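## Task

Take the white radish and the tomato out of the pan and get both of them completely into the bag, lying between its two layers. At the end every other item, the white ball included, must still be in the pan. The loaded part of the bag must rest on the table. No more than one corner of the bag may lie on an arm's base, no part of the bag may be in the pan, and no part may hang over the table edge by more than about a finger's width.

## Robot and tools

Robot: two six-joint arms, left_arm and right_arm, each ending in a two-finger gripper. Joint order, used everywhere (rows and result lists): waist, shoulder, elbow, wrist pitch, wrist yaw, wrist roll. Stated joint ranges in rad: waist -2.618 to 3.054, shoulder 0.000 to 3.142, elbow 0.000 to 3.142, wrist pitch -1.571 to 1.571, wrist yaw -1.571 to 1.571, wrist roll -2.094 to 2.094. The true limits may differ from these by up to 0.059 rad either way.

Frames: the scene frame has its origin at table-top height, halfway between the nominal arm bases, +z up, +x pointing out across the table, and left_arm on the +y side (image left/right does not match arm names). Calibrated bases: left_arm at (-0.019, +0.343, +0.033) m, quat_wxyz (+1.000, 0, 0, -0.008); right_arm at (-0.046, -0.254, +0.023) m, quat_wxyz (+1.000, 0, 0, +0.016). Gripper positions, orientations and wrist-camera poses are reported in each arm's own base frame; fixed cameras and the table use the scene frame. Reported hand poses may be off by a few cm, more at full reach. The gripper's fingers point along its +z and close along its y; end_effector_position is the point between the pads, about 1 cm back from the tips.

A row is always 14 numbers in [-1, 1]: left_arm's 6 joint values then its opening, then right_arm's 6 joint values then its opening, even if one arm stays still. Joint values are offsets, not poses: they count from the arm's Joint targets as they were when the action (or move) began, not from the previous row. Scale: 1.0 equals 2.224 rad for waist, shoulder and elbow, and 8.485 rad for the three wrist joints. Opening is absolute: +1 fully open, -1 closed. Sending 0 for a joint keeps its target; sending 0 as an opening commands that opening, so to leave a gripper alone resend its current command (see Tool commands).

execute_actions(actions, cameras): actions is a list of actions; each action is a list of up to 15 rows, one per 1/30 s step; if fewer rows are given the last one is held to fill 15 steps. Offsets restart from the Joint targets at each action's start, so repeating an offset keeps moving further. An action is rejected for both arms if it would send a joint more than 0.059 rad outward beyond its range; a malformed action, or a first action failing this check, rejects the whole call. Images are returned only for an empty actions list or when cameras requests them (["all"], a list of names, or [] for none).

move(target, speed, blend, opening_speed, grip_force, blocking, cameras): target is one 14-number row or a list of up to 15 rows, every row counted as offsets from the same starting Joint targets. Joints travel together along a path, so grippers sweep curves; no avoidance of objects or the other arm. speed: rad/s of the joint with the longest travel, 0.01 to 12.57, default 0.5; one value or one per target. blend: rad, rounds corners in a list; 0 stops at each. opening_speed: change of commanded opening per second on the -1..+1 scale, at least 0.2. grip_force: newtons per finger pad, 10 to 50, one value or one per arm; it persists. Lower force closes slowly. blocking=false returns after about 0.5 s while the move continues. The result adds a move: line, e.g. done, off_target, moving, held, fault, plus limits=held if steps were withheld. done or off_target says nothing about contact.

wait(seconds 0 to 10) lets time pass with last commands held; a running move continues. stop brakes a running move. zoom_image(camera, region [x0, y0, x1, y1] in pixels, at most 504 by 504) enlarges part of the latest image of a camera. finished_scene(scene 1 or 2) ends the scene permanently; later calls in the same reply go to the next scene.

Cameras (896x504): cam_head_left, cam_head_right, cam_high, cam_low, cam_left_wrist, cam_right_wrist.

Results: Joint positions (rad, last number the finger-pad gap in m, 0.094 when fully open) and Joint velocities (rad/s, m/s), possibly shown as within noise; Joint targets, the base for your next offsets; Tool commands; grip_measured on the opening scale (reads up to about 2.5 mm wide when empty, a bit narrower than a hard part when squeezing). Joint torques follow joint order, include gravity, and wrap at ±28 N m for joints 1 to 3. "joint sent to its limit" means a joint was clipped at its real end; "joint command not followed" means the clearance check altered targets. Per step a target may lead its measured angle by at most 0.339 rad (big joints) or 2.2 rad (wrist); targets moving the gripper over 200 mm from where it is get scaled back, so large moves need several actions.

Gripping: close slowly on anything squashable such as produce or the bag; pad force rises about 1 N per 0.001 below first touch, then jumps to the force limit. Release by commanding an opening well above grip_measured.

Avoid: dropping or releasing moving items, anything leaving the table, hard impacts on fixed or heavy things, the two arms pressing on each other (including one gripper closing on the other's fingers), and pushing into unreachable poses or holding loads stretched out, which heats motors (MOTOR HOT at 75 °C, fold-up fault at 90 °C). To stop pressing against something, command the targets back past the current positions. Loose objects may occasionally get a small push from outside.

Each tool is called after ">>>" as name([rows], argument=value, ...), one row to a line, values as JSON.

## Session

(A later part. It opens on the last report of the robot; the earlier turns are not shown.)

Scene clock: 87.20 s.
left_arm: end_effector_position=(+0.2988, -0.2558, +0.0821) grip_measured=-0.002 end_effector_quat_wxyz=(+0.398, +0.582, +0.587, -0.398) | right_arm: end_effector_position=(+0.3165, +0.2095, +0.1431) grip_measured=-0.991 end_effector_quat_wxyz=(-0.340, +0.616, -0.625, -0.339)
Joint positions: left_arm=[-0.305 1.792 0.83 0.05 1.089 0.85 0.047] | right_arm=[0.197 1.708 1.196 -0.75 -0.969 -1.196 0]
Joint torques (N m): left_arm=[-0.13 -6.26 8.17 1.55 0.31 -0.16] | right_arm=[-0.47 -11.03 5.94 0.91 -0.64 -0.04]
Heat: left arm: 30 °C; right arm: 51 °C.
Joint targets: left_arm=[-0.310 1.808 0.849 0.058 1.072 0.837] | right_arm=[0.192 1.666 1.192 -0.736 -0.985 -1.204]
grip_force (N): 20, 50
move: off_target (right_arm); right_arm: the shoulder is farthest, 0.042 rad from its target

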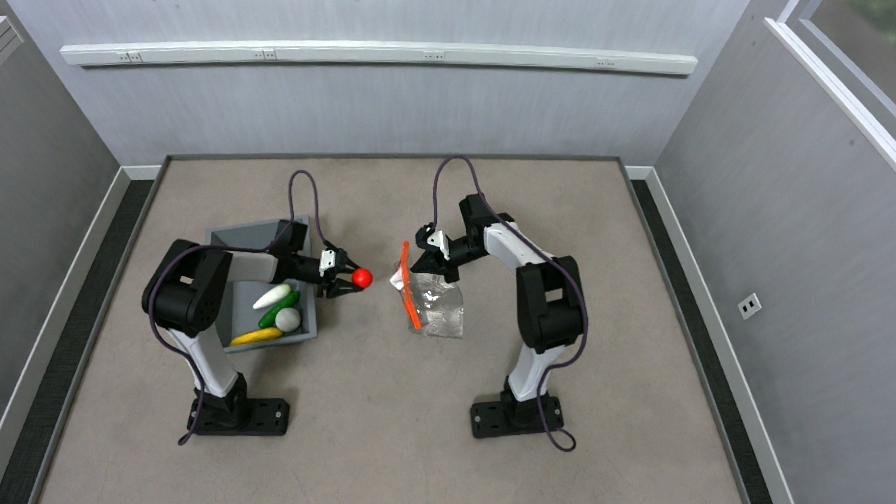

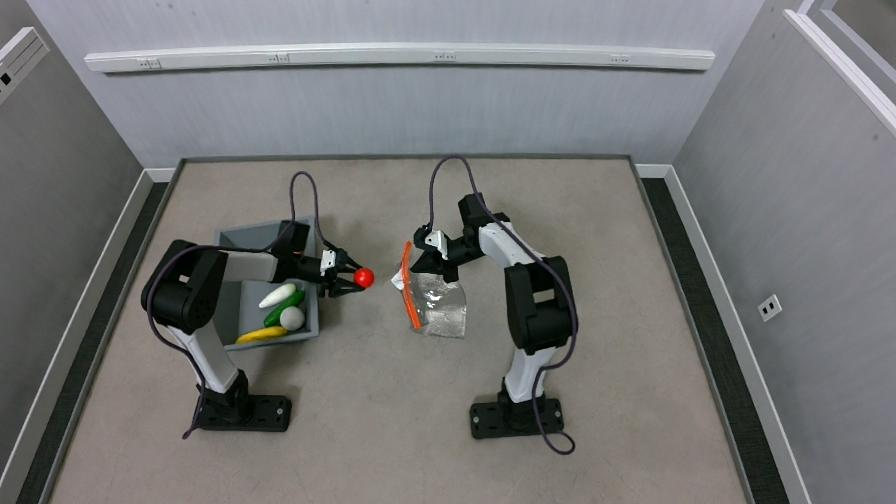

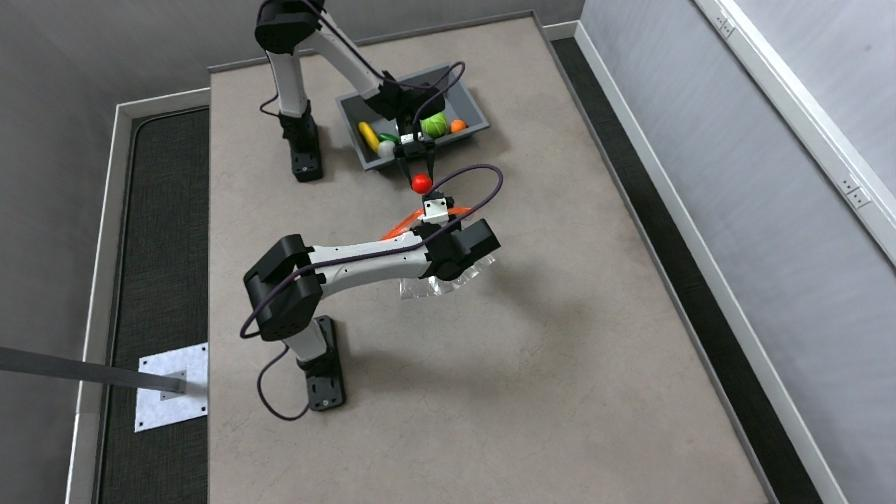

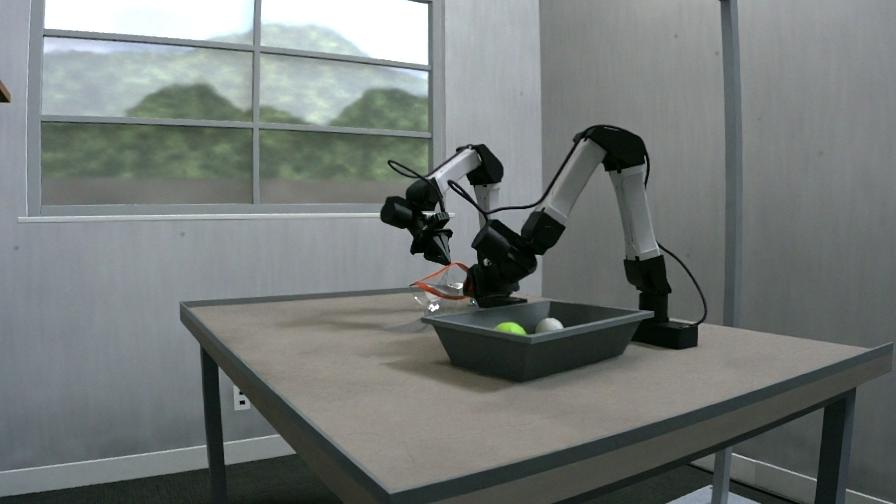

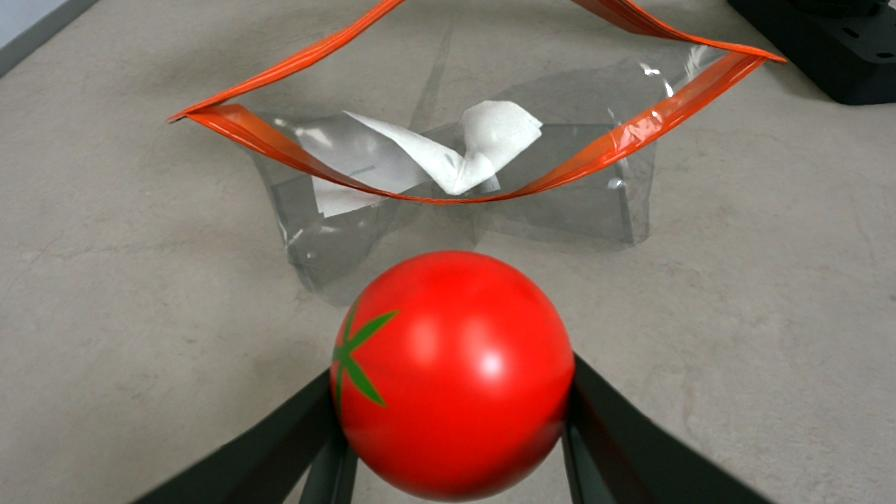

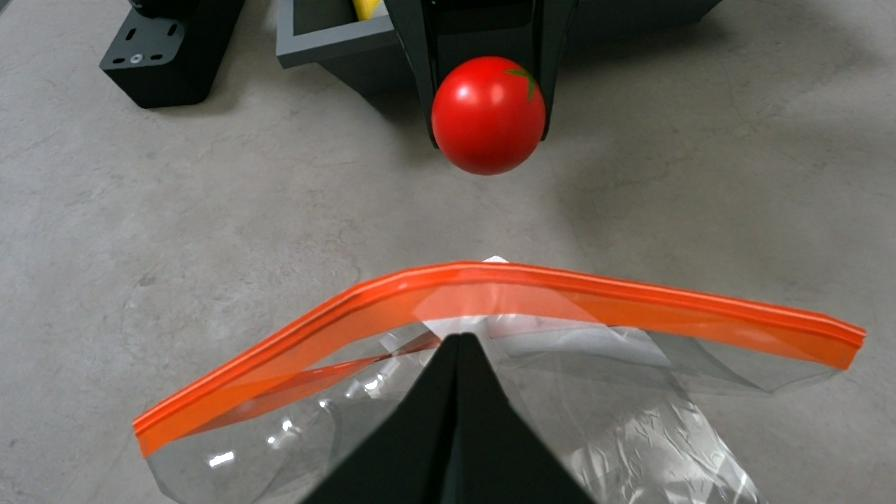

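>>> move(target=[-0.1538,0.078,0.0827,0.0368,-0.0303,-0.0464,-0.02,0,0,0,0,0,0,-1], speed=0.3, cameras=["all"])

>>> zoom_image(camera="cam_low", region=[390, 220, 590, 350])

Scene clock: 90.03 s.
left_arm: end_effector_position=(+0.2972, -0.3874, +0.0870) grip_measured=-0.002 end_effector_quat_wxyz=(+0.395, +0.586, +0.586, -0.396) | right_arm: end_effector_position=(+0.3166, +0.2095, +0.1431) grip_measured=-0.991 end_effector_quat_wxyz=(-0.340, +0.616, -0.624, -0.339)
Joint positions: left_arm=[-0.65 1.962 1.012 0.361 0.832 0.457 0.047] | right_arm=[0.197 1.708 1.196 -0.749 -0.97 -1.196 0]
Joint torques (N m): left_arm=[0.08 -7.92 8.83 2.07 0.15 -0.18] | right_arm=[-0.46 -11.06 5.93 0.84 -0.61 -0.05]
Heat: left arm: 31 °C; right arm: 50 °C.
Joint targets: left_arm=[-0.652 1.982 1.033 0.370 0.816 0.444] | right_arm=[0.192 1.666 1.192 -0.736 -0.985 -1.204]
grip_force (N): 20, 50
move: off_target (right_arm); right_arm: the shoulder is farthest, 0.042 rad from its target

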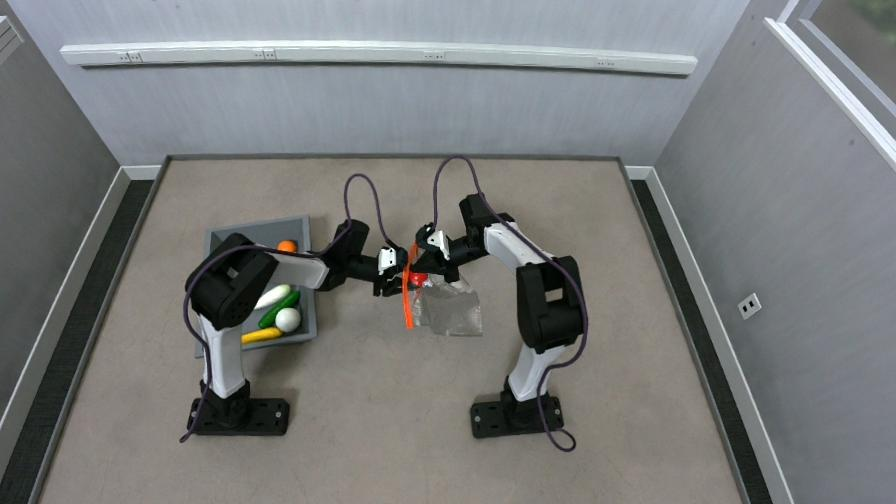

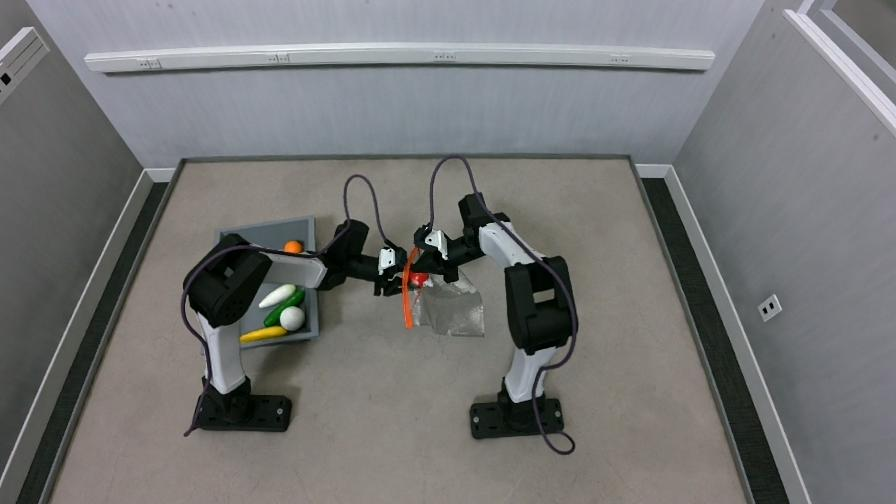

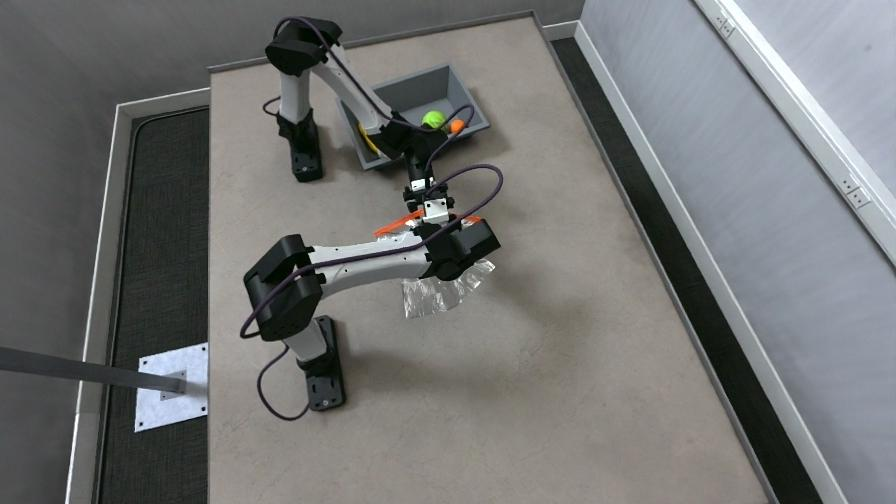

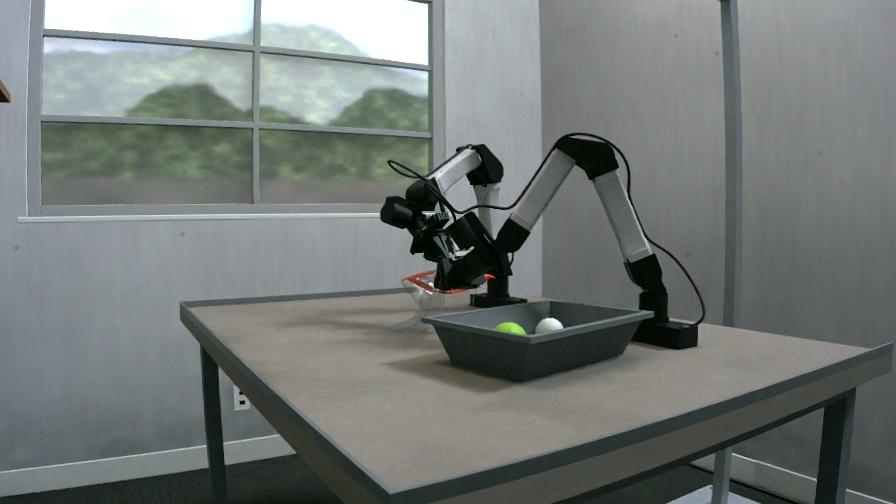

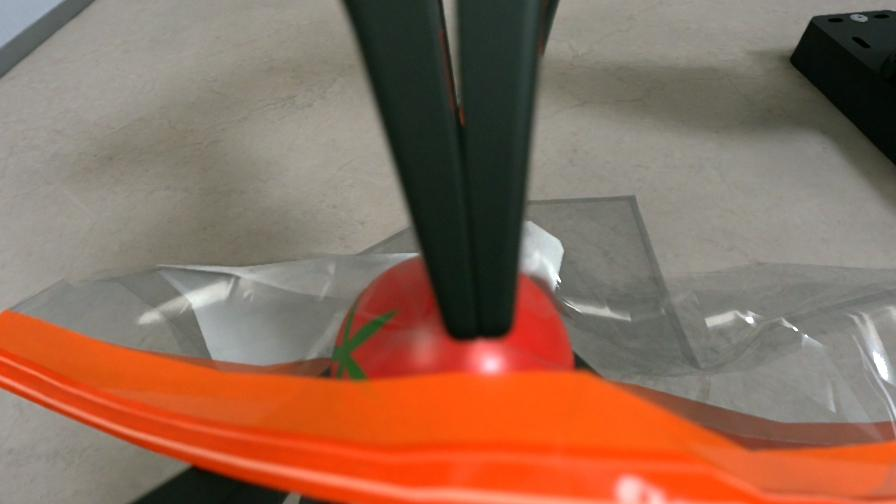

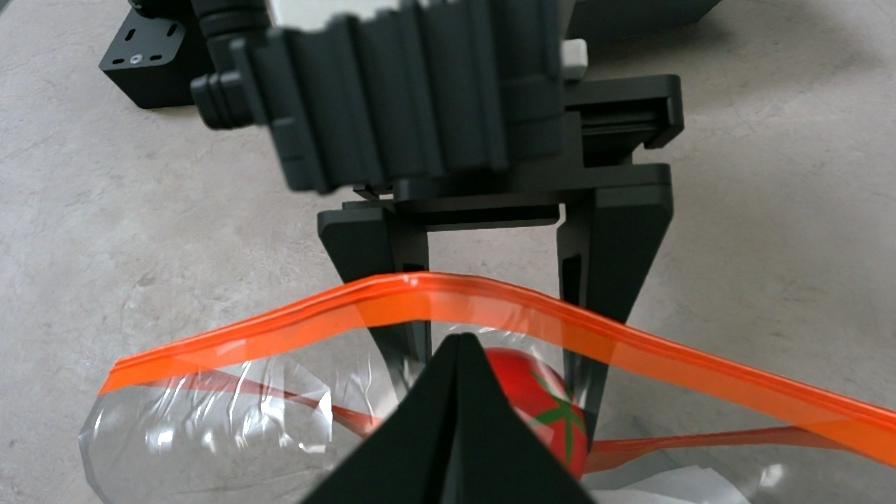

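Scaled by 2.520 from the camera's 896x504 image, which has a finer 1280x720 frame.

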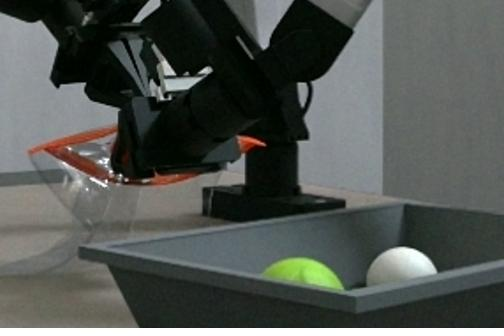

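>>> zoom_image(camera="cam_right_wrist", region=[80, 240, 580, 504])

>>> zoom_image(camera="cam_right_wrist", region=[440, 240, 896, 504])

>>> zoom_image(camera="cam_left_wrist", region=[180, 180, 680, 460])

Scaled by 1.008 from the camera's 896x504 image, which has a finer 1280x720 frame.

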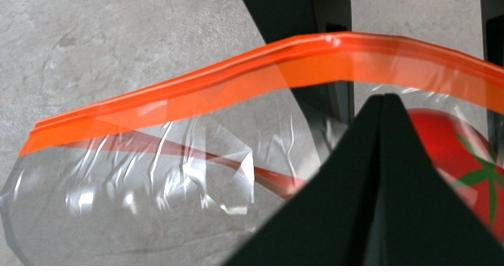

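Scaled by 1.105 from the camera's 896x504 image, which has a finer 1280x720 frame.

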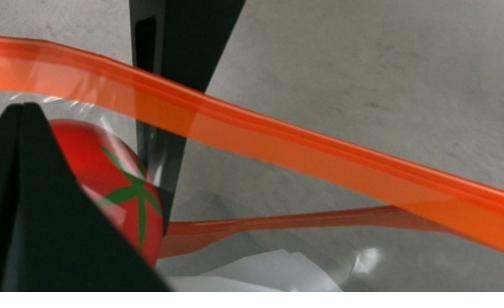

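Scaled by 1.008 from the camera's 896x504 image, which has a finer 1280x720 frame.

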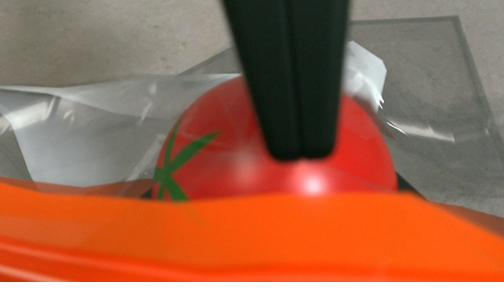

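>>> move([
  [0,0,0,0,0,0,-0.02,0,-0.0128,0.0495,-0.0163,0,0,-1],
  [0,-0.0301,0,-0.0079,0,0,-0.02,0,-0.0128,0.0495,-0.0163,0,0,-1],
], speed=0.15, cameras=["cam_left_wrist","cam_right_wrist","cam_low","cam_head_left"])

>>> zoom_image(camera="cam_low", region=[390, 220, 590, 350])

Scene clock: 94.33 s.
left_arm: end_effector_position=(+0.2941, -0.3849, +0.0881) grip_measured=-0.002 end_effector_quat_wxyz=(+0.385, +0.585, +0.594, -0.397) | right_arm: end_effector_position=(+0.3125, +0.2087, +0.1708) grip_measured=-0.991 end_effector_quat_wxyz=(-0.336, +0.614, -0.627, -0.342)
Joint positions: left_arm=[-0.65 1.944 1.012 0.318 0.831 0.456 0.047] | right_arm=[0.197 1.676 1.275 -0.871 -0.97 -1.196 0]
Joint torques (N m): left_arm=[0.08 -11.59 8.9 1.77 0.15 -0.15] | right_arm=[-0.44 -10.56 8.99 0.66 -0.62 -0.04]
Heat: left arm: 32 °C; right arm: 50 °C.
Joint targets: left_arm=[-0.652 1.915 1.033 0.303 0.815 0.444] | right_arm=[0.192 1.637 1.303 -0.874 -0.985 -1.204]
grip_force (N): 20, 50
move: off_target (right_arm); right_arm: the shoulder is farthest, 0.038 rad from its target
Images, in order (width x height): cam_head_left 896x504, cam_low 896x504, cam_left_wrist 896x504, cam_right_wrist 896x504.

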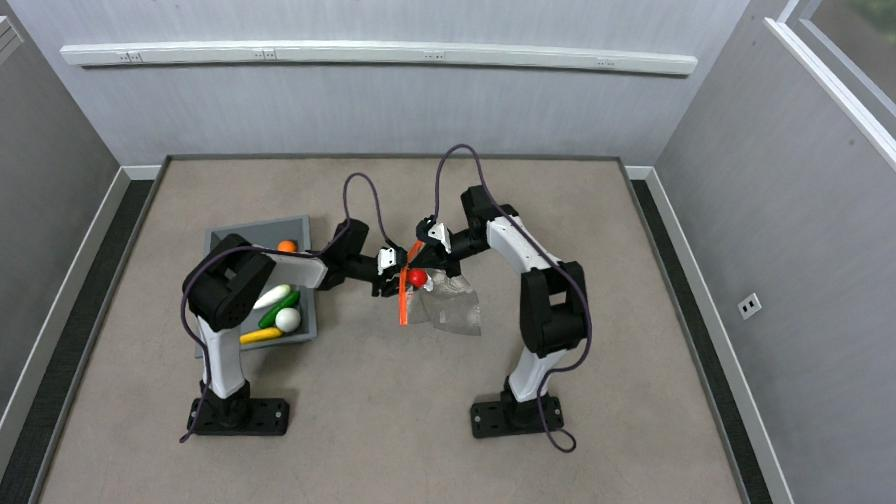

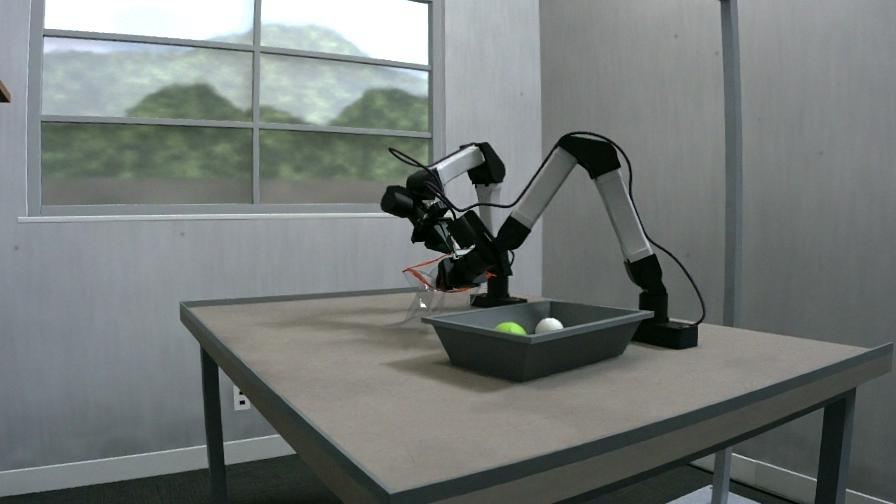

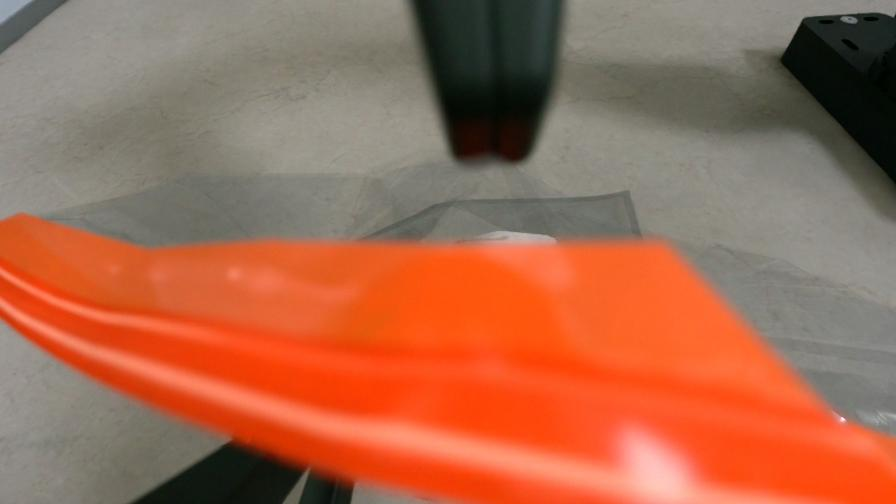

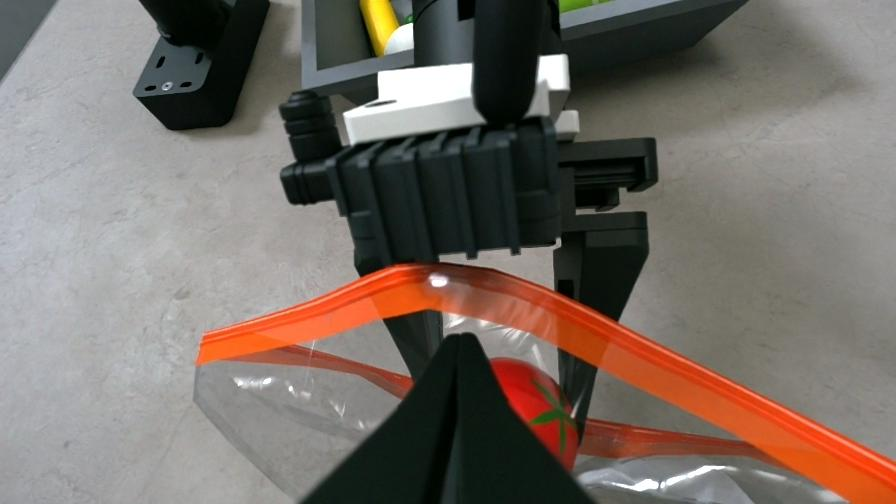

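Scaled by 2.520 from the camera's 896x504 image, which has a finer 1280x720 frame.

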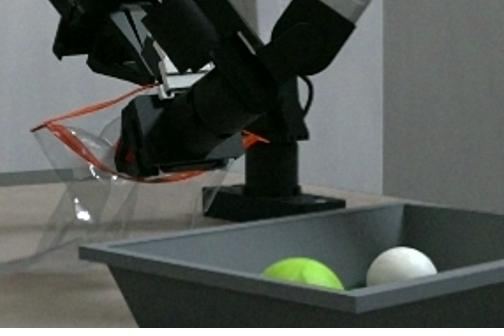

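>>> move([
  [0.1538,-0.0481,-0.0827,-0.0289,0.0303,0.0463,-0.02,0,0,0,0,0,0,-1],
  [0.1538,-0.0481,-0.0827,-0.0289,0.0303,-0.0771,-0.02,0,0,0,0,0,0,-1],
], speed=0.5, blend=[0.05,0], cameras=["cam_left_wrist","cam_right_wrist","cam_low","cam_head_left"])

>>> zoom_image(camera="cam_low", region=[390, 220, 590, 350])

Scene clock: 100.03 s.
left_arm: end_effector_position=(+0.3100, -0.2593, +0.0736) grip_measured=-0.002 end_effector_quat_wxyz=(+0.153, +0.211, +0.805, -0.533) | right_arm: end_effector_position=(+0.3125, +0.2087, +0.1708) grip_measured=-0.991 end_effector_quat_wxyz=(-0.336, +0.614, -0.627, -0.342)
Joint positions: left_arm=[-0.312 1.836 0.86 0.071 1.058 -0.198 0.047] | right_arm=[0.197 1.676 1.275 -0.871 -0.97 -1.196 0]
Joint torques (N m): left_arm=[0.4 -10.15 5.26 1.4 0.56 -0.11] | right_arm=[-0.43 -10.59 9.02 0.67 -0.62 -0.05]
Heat: left arm: 32 °C; right arm: 50 °C.
Joint targets: left_arm=[-0.310 1.808 0.849 0.058 1.073 -0.211] | right_arm=[0.192 1.637 1.303 -0.874 -0.985 -1.204]
grip_force (N): 20, 50
move: off_target (right_arm); right_arm: the shoulder is farthest, 0.039 rad from its target
Images, in order (width x height): cam_head_left 896x504, cam_low 896x504, cam_left_wrist 896x504, cam_right_wrist 896x504.

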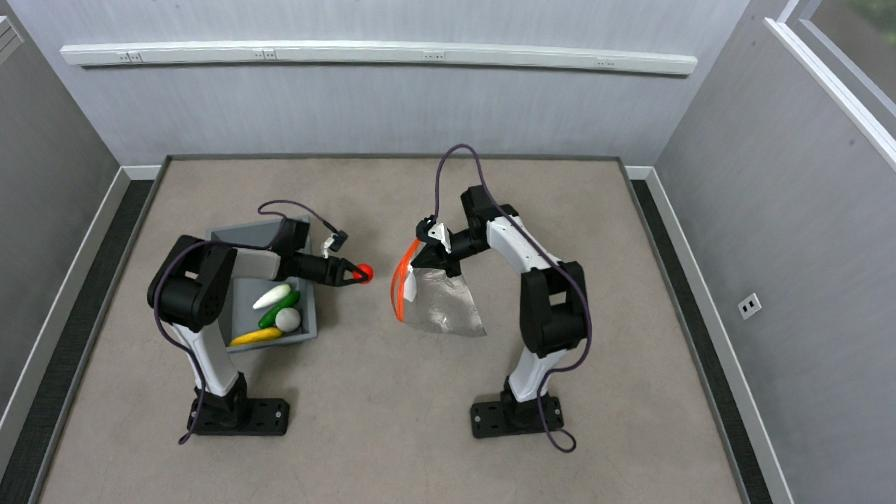

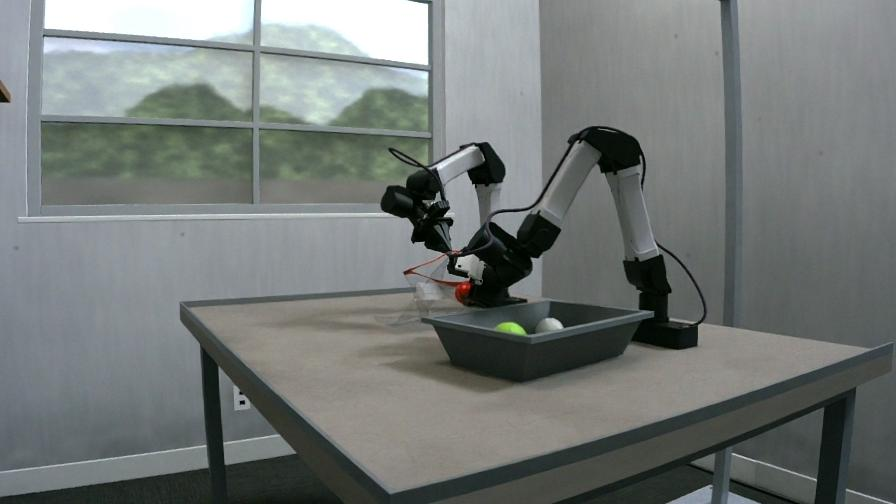

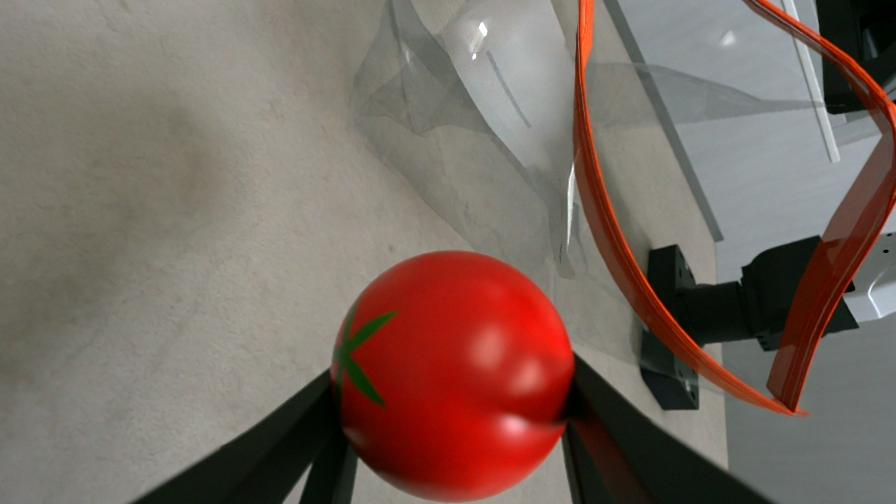

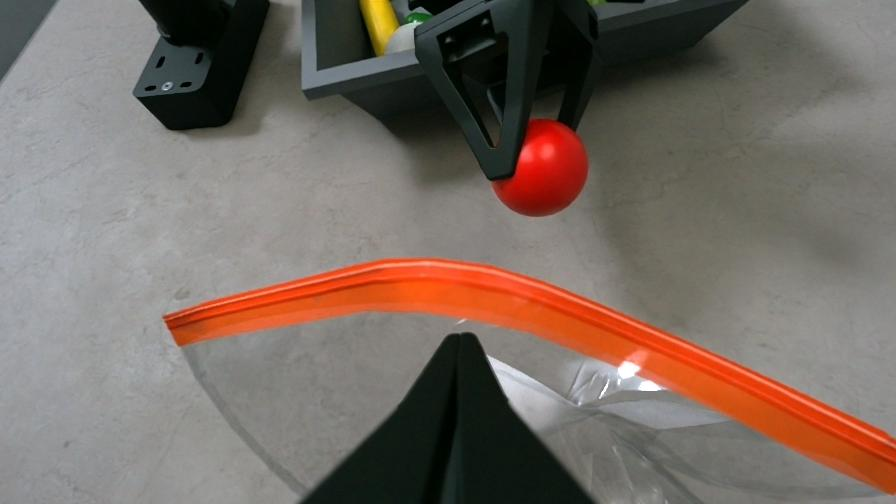

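Scaled by 2.520 from the camera's 896x504 image, which has a finer 1280x720 frame.

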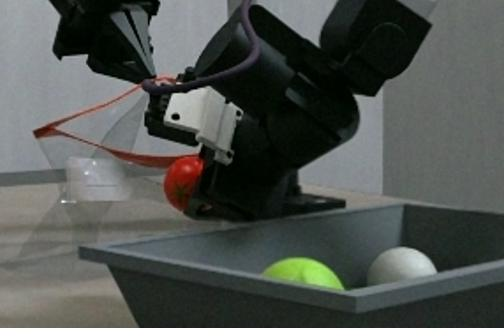

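>>> move([
  [0,-0.0652,0,-0.0171,0,0,-0.02,0,0,0,0,0,0,-1],
  [-0.1837,0.0581,0.1301,0.0233,-0.0371,-0.0524,-0.02,0,0,0,0,0,0,-1],
], speed=0.3, blend=[0.02,0], cameras=["cam_left_wrist","cam_right_wrist","cam_low","cam_head_left","cam_high"])

>>> zoom_image(camera="cam_low", region=[390, 220, 590, 350])

Scene clock: 103.73 s.
left_arm: end_effector_position=(+0.2959, -0.4089, +0.1157) grip_measured=-0.002 end_effector_quat_wxyz=(+0.141, +0.202, +0.810, -0.532) | right_arm: end_effector_position=(+0.3102, +0.2071, +0.1709) grip_measured=-0.991 end_effector_quat_wxyz=(-0.331, +0.611, -0.630, -0.346)
Joint positions: left_arm=[-0.703 1.922 1.11 0.234 0.765 -0.643 0.047] | right_arm=[0.193 1.674 1.275 -0.889 -0.972 -1.196 0]
Joint torques (N m): left_arm=[-0.96 -8.49 10.24 2.31 0.17 -0.1] | right_arm=[-0.05 -10.35 8.98 0.82 -0.6 -0.05]
Heat: left arm: 32 °C; right arm: 50 °C.
Joint targets: left_arm=[-0.718 1.937 1.139 0.256 0.758 -0.655] | right_arm=[0.192 1.637 1.303 -0.874 -0.985 -1.204]
grip_force (N): 20, 50
move: off_target (right_arm); right_arm: the shoulder is farthest, 0.037 rad from its target
Images, in order (width x height): cam_head_left 896x504, cam_high 896x504, cam_low 896x504, cam_left_wrist 896x504, cam_right_wrist 896x504.

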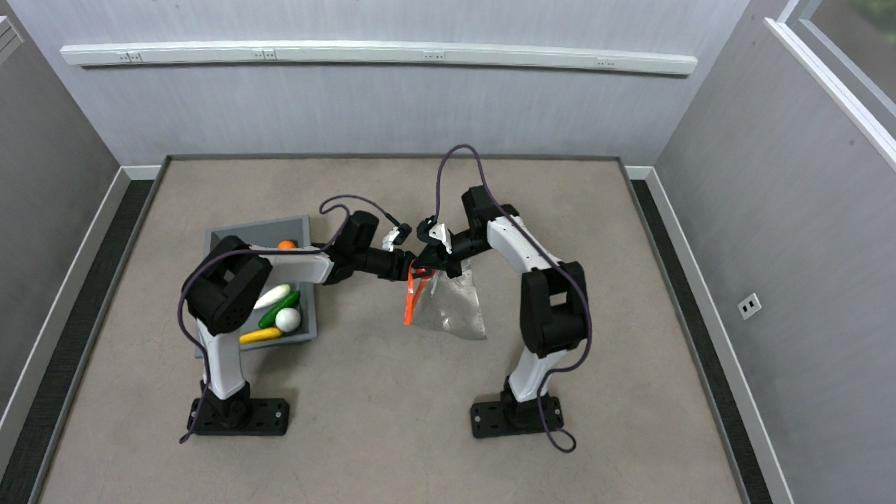

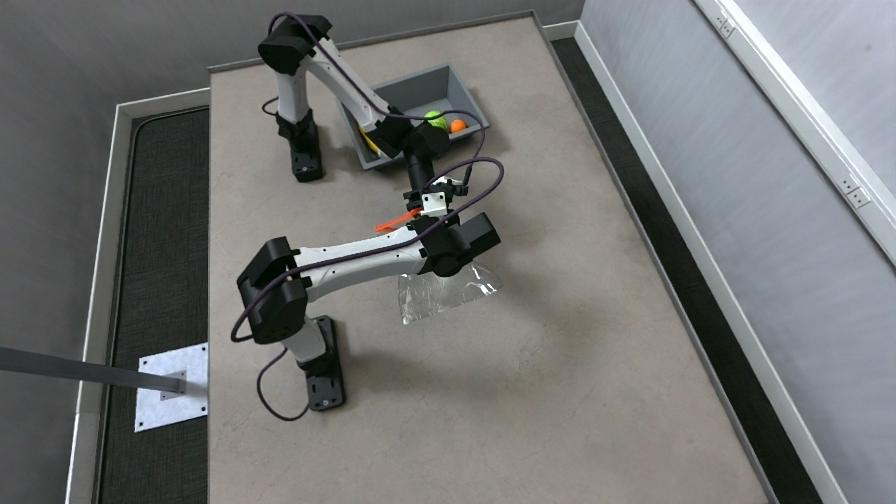

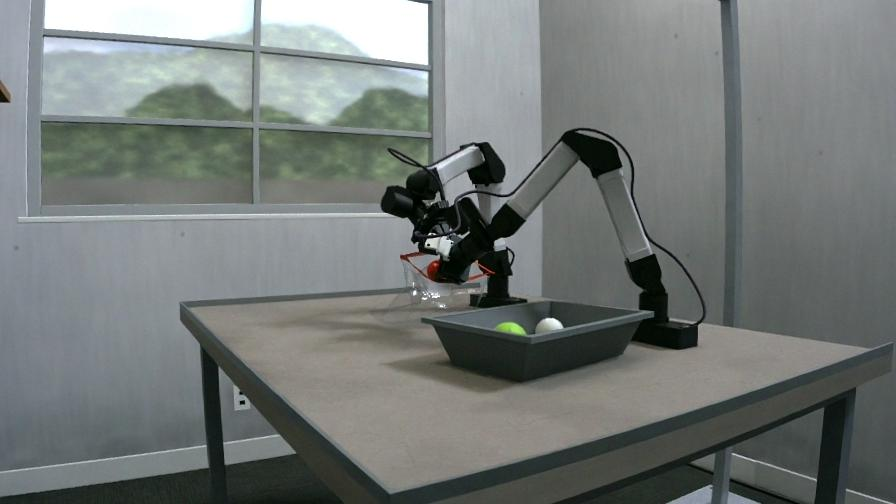

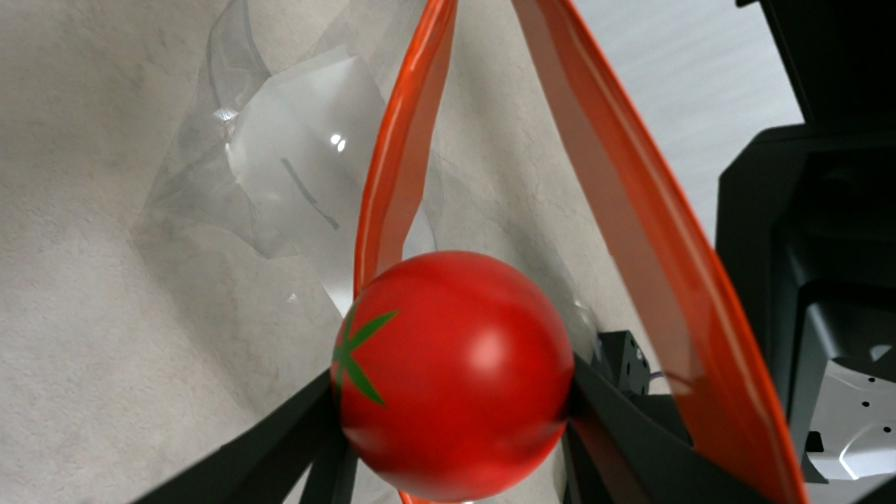

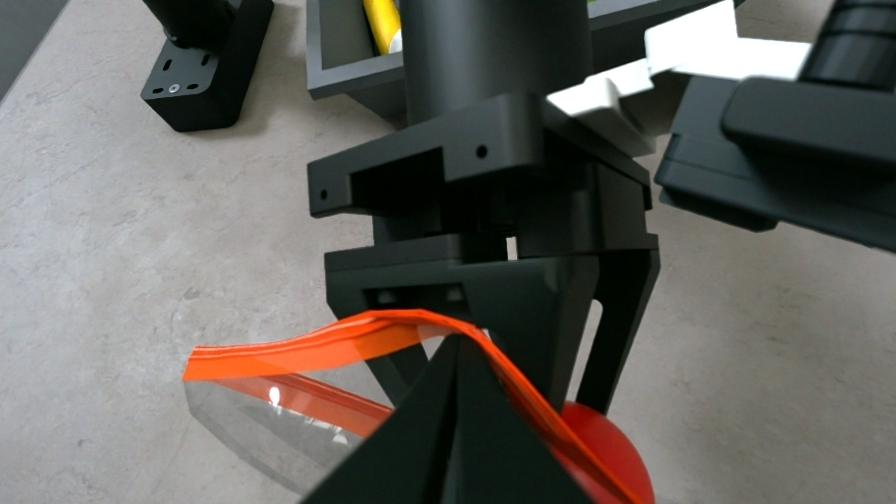

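Scaled by 2.520 from the camera's 896x504 image, which has a finer 1280x720 frame.

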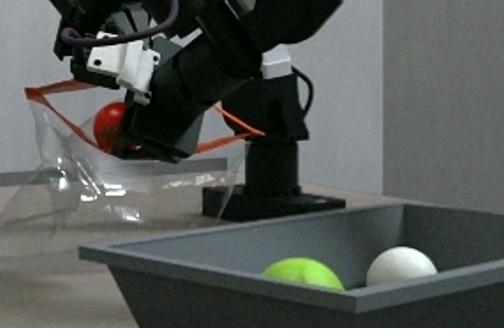

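>>> move([
  [0.1835,-0.1232,-0.1304,-0.0404,0.0371,0.0523,-0.02,0,0,0,0,0,0,-1],
  [0.1286,-0.1245,-0.0176,-0.084,0.0085,0.0775,-0.02,0,0.0128,-0.0495,0.0163,0,0,-1],
], speed=0.4, blend=[0.02,0], cameras=["cam_left_wrist","cam_right_wrist","cam_low","cam_head_left"])

>>> zoom_image(camera="cam_low", region=[390, 220, 590, 350])

Scene clock: 108.23 s.
left_arm: end_effector_position=(+0.2919, -0.2762, +0.1211) grip_measured=-0.002 end_effector_quat_wxyz=(+0.143, +0.286, +0.840, -0.438) | right_arm: end_effector_position=(+0.3161, +0.2083, +0.1548) grip_measured=-0.991 end_effector_quat_wxyz=(-0.354, +0.619, -0.618, -0.331)
Joint positions: left_arm=[-0.427 1.687 1.08 -0.443 0.847 -0.01 0.047] | right_arm=[0.193 1.674 1.196 -0.75 -0.972 -1.196 0]
Joint torques (N m): left_arm=[-0.17 -9.62 9.4 1.26 0.26 0.11] | right_arm=[-0.06 -7.86 5.97 0.9 -0.59 -0.04]
Heat: left arm: 32 °C; right arm: 48 °C.
Joint targets: left_arm=[-0.432 1.661 1.100 -0.457 0.830 0.002] | right_arm=[0.192 1.666 1.192 -0.736 -0.985 -1.204]
grip_force (N): 20, 50
move: done
Images, in order (width x height): cam_head_left 896x504, cam_low 896x504, cam_left_wrist 896x504, cam_right_wrist 896x504.

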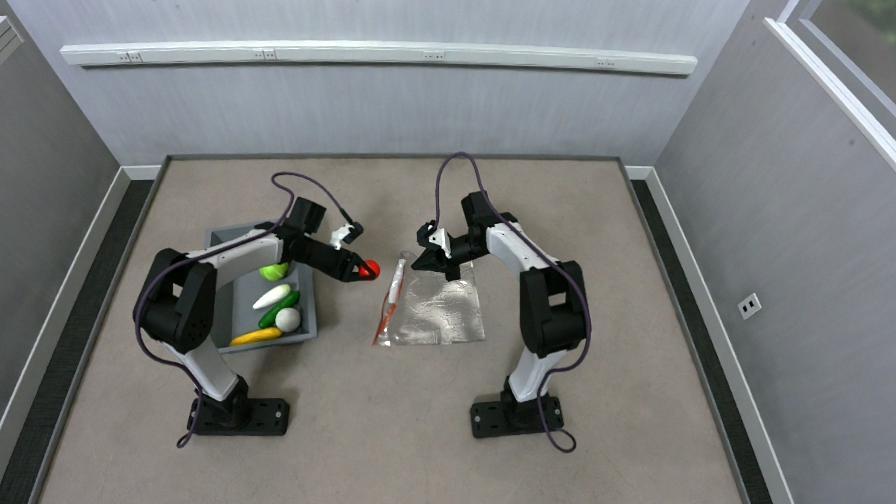

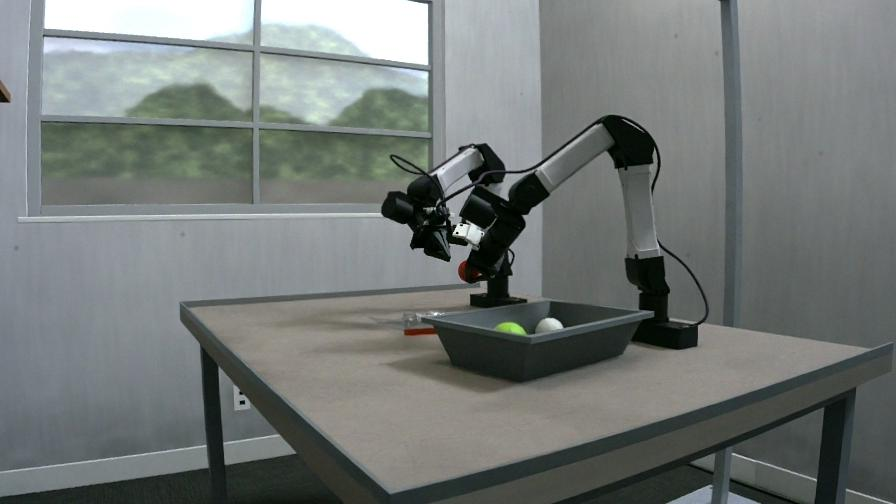

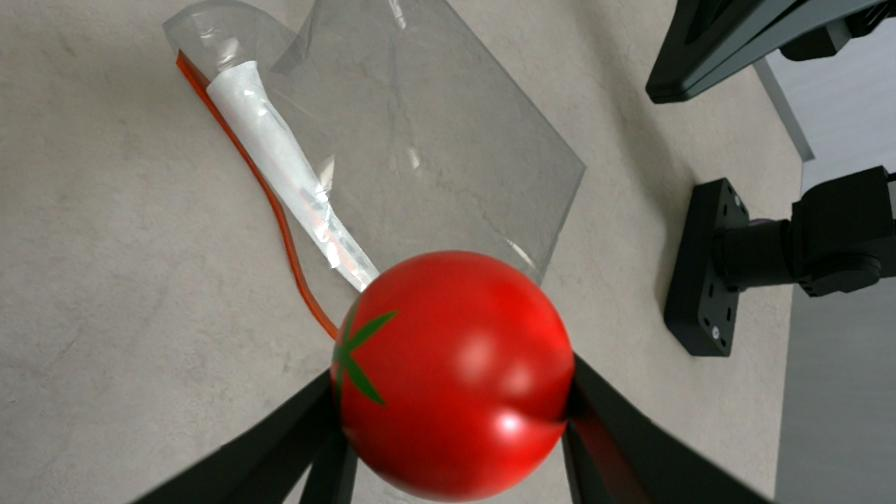

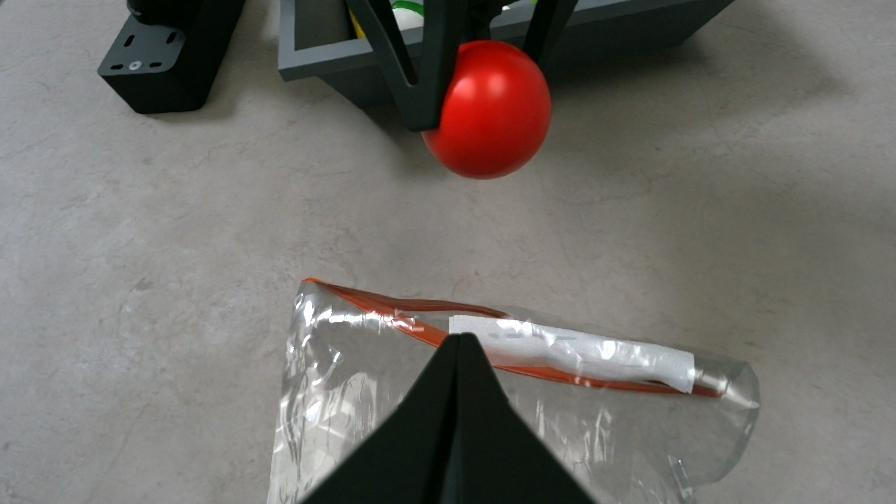

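Scaled by 2.520 from the camera's 896x504 image, which has a finer 1280x720 frame.

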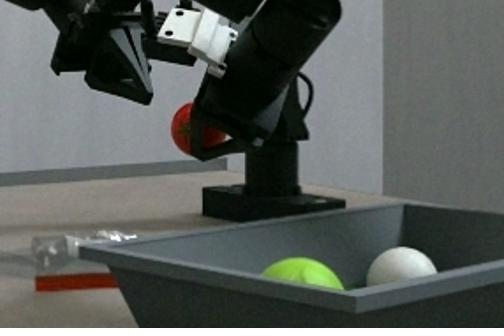

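>>> zoom_image(camera="cam_head_left", region=[350, 230, 510, 360])

>>> zoom_image(camera="cam_right_wrist", region=[260, 250, 764, 504])

Scaled by 3.150 from the camera's 896x504 image, which has a finer 1280x720 frame.

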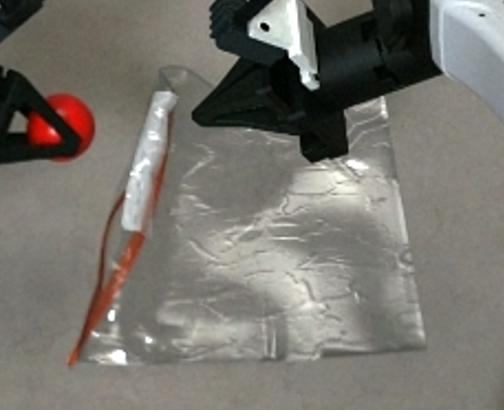

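Scaled by 1.000.

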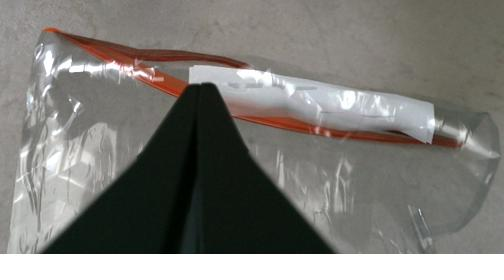

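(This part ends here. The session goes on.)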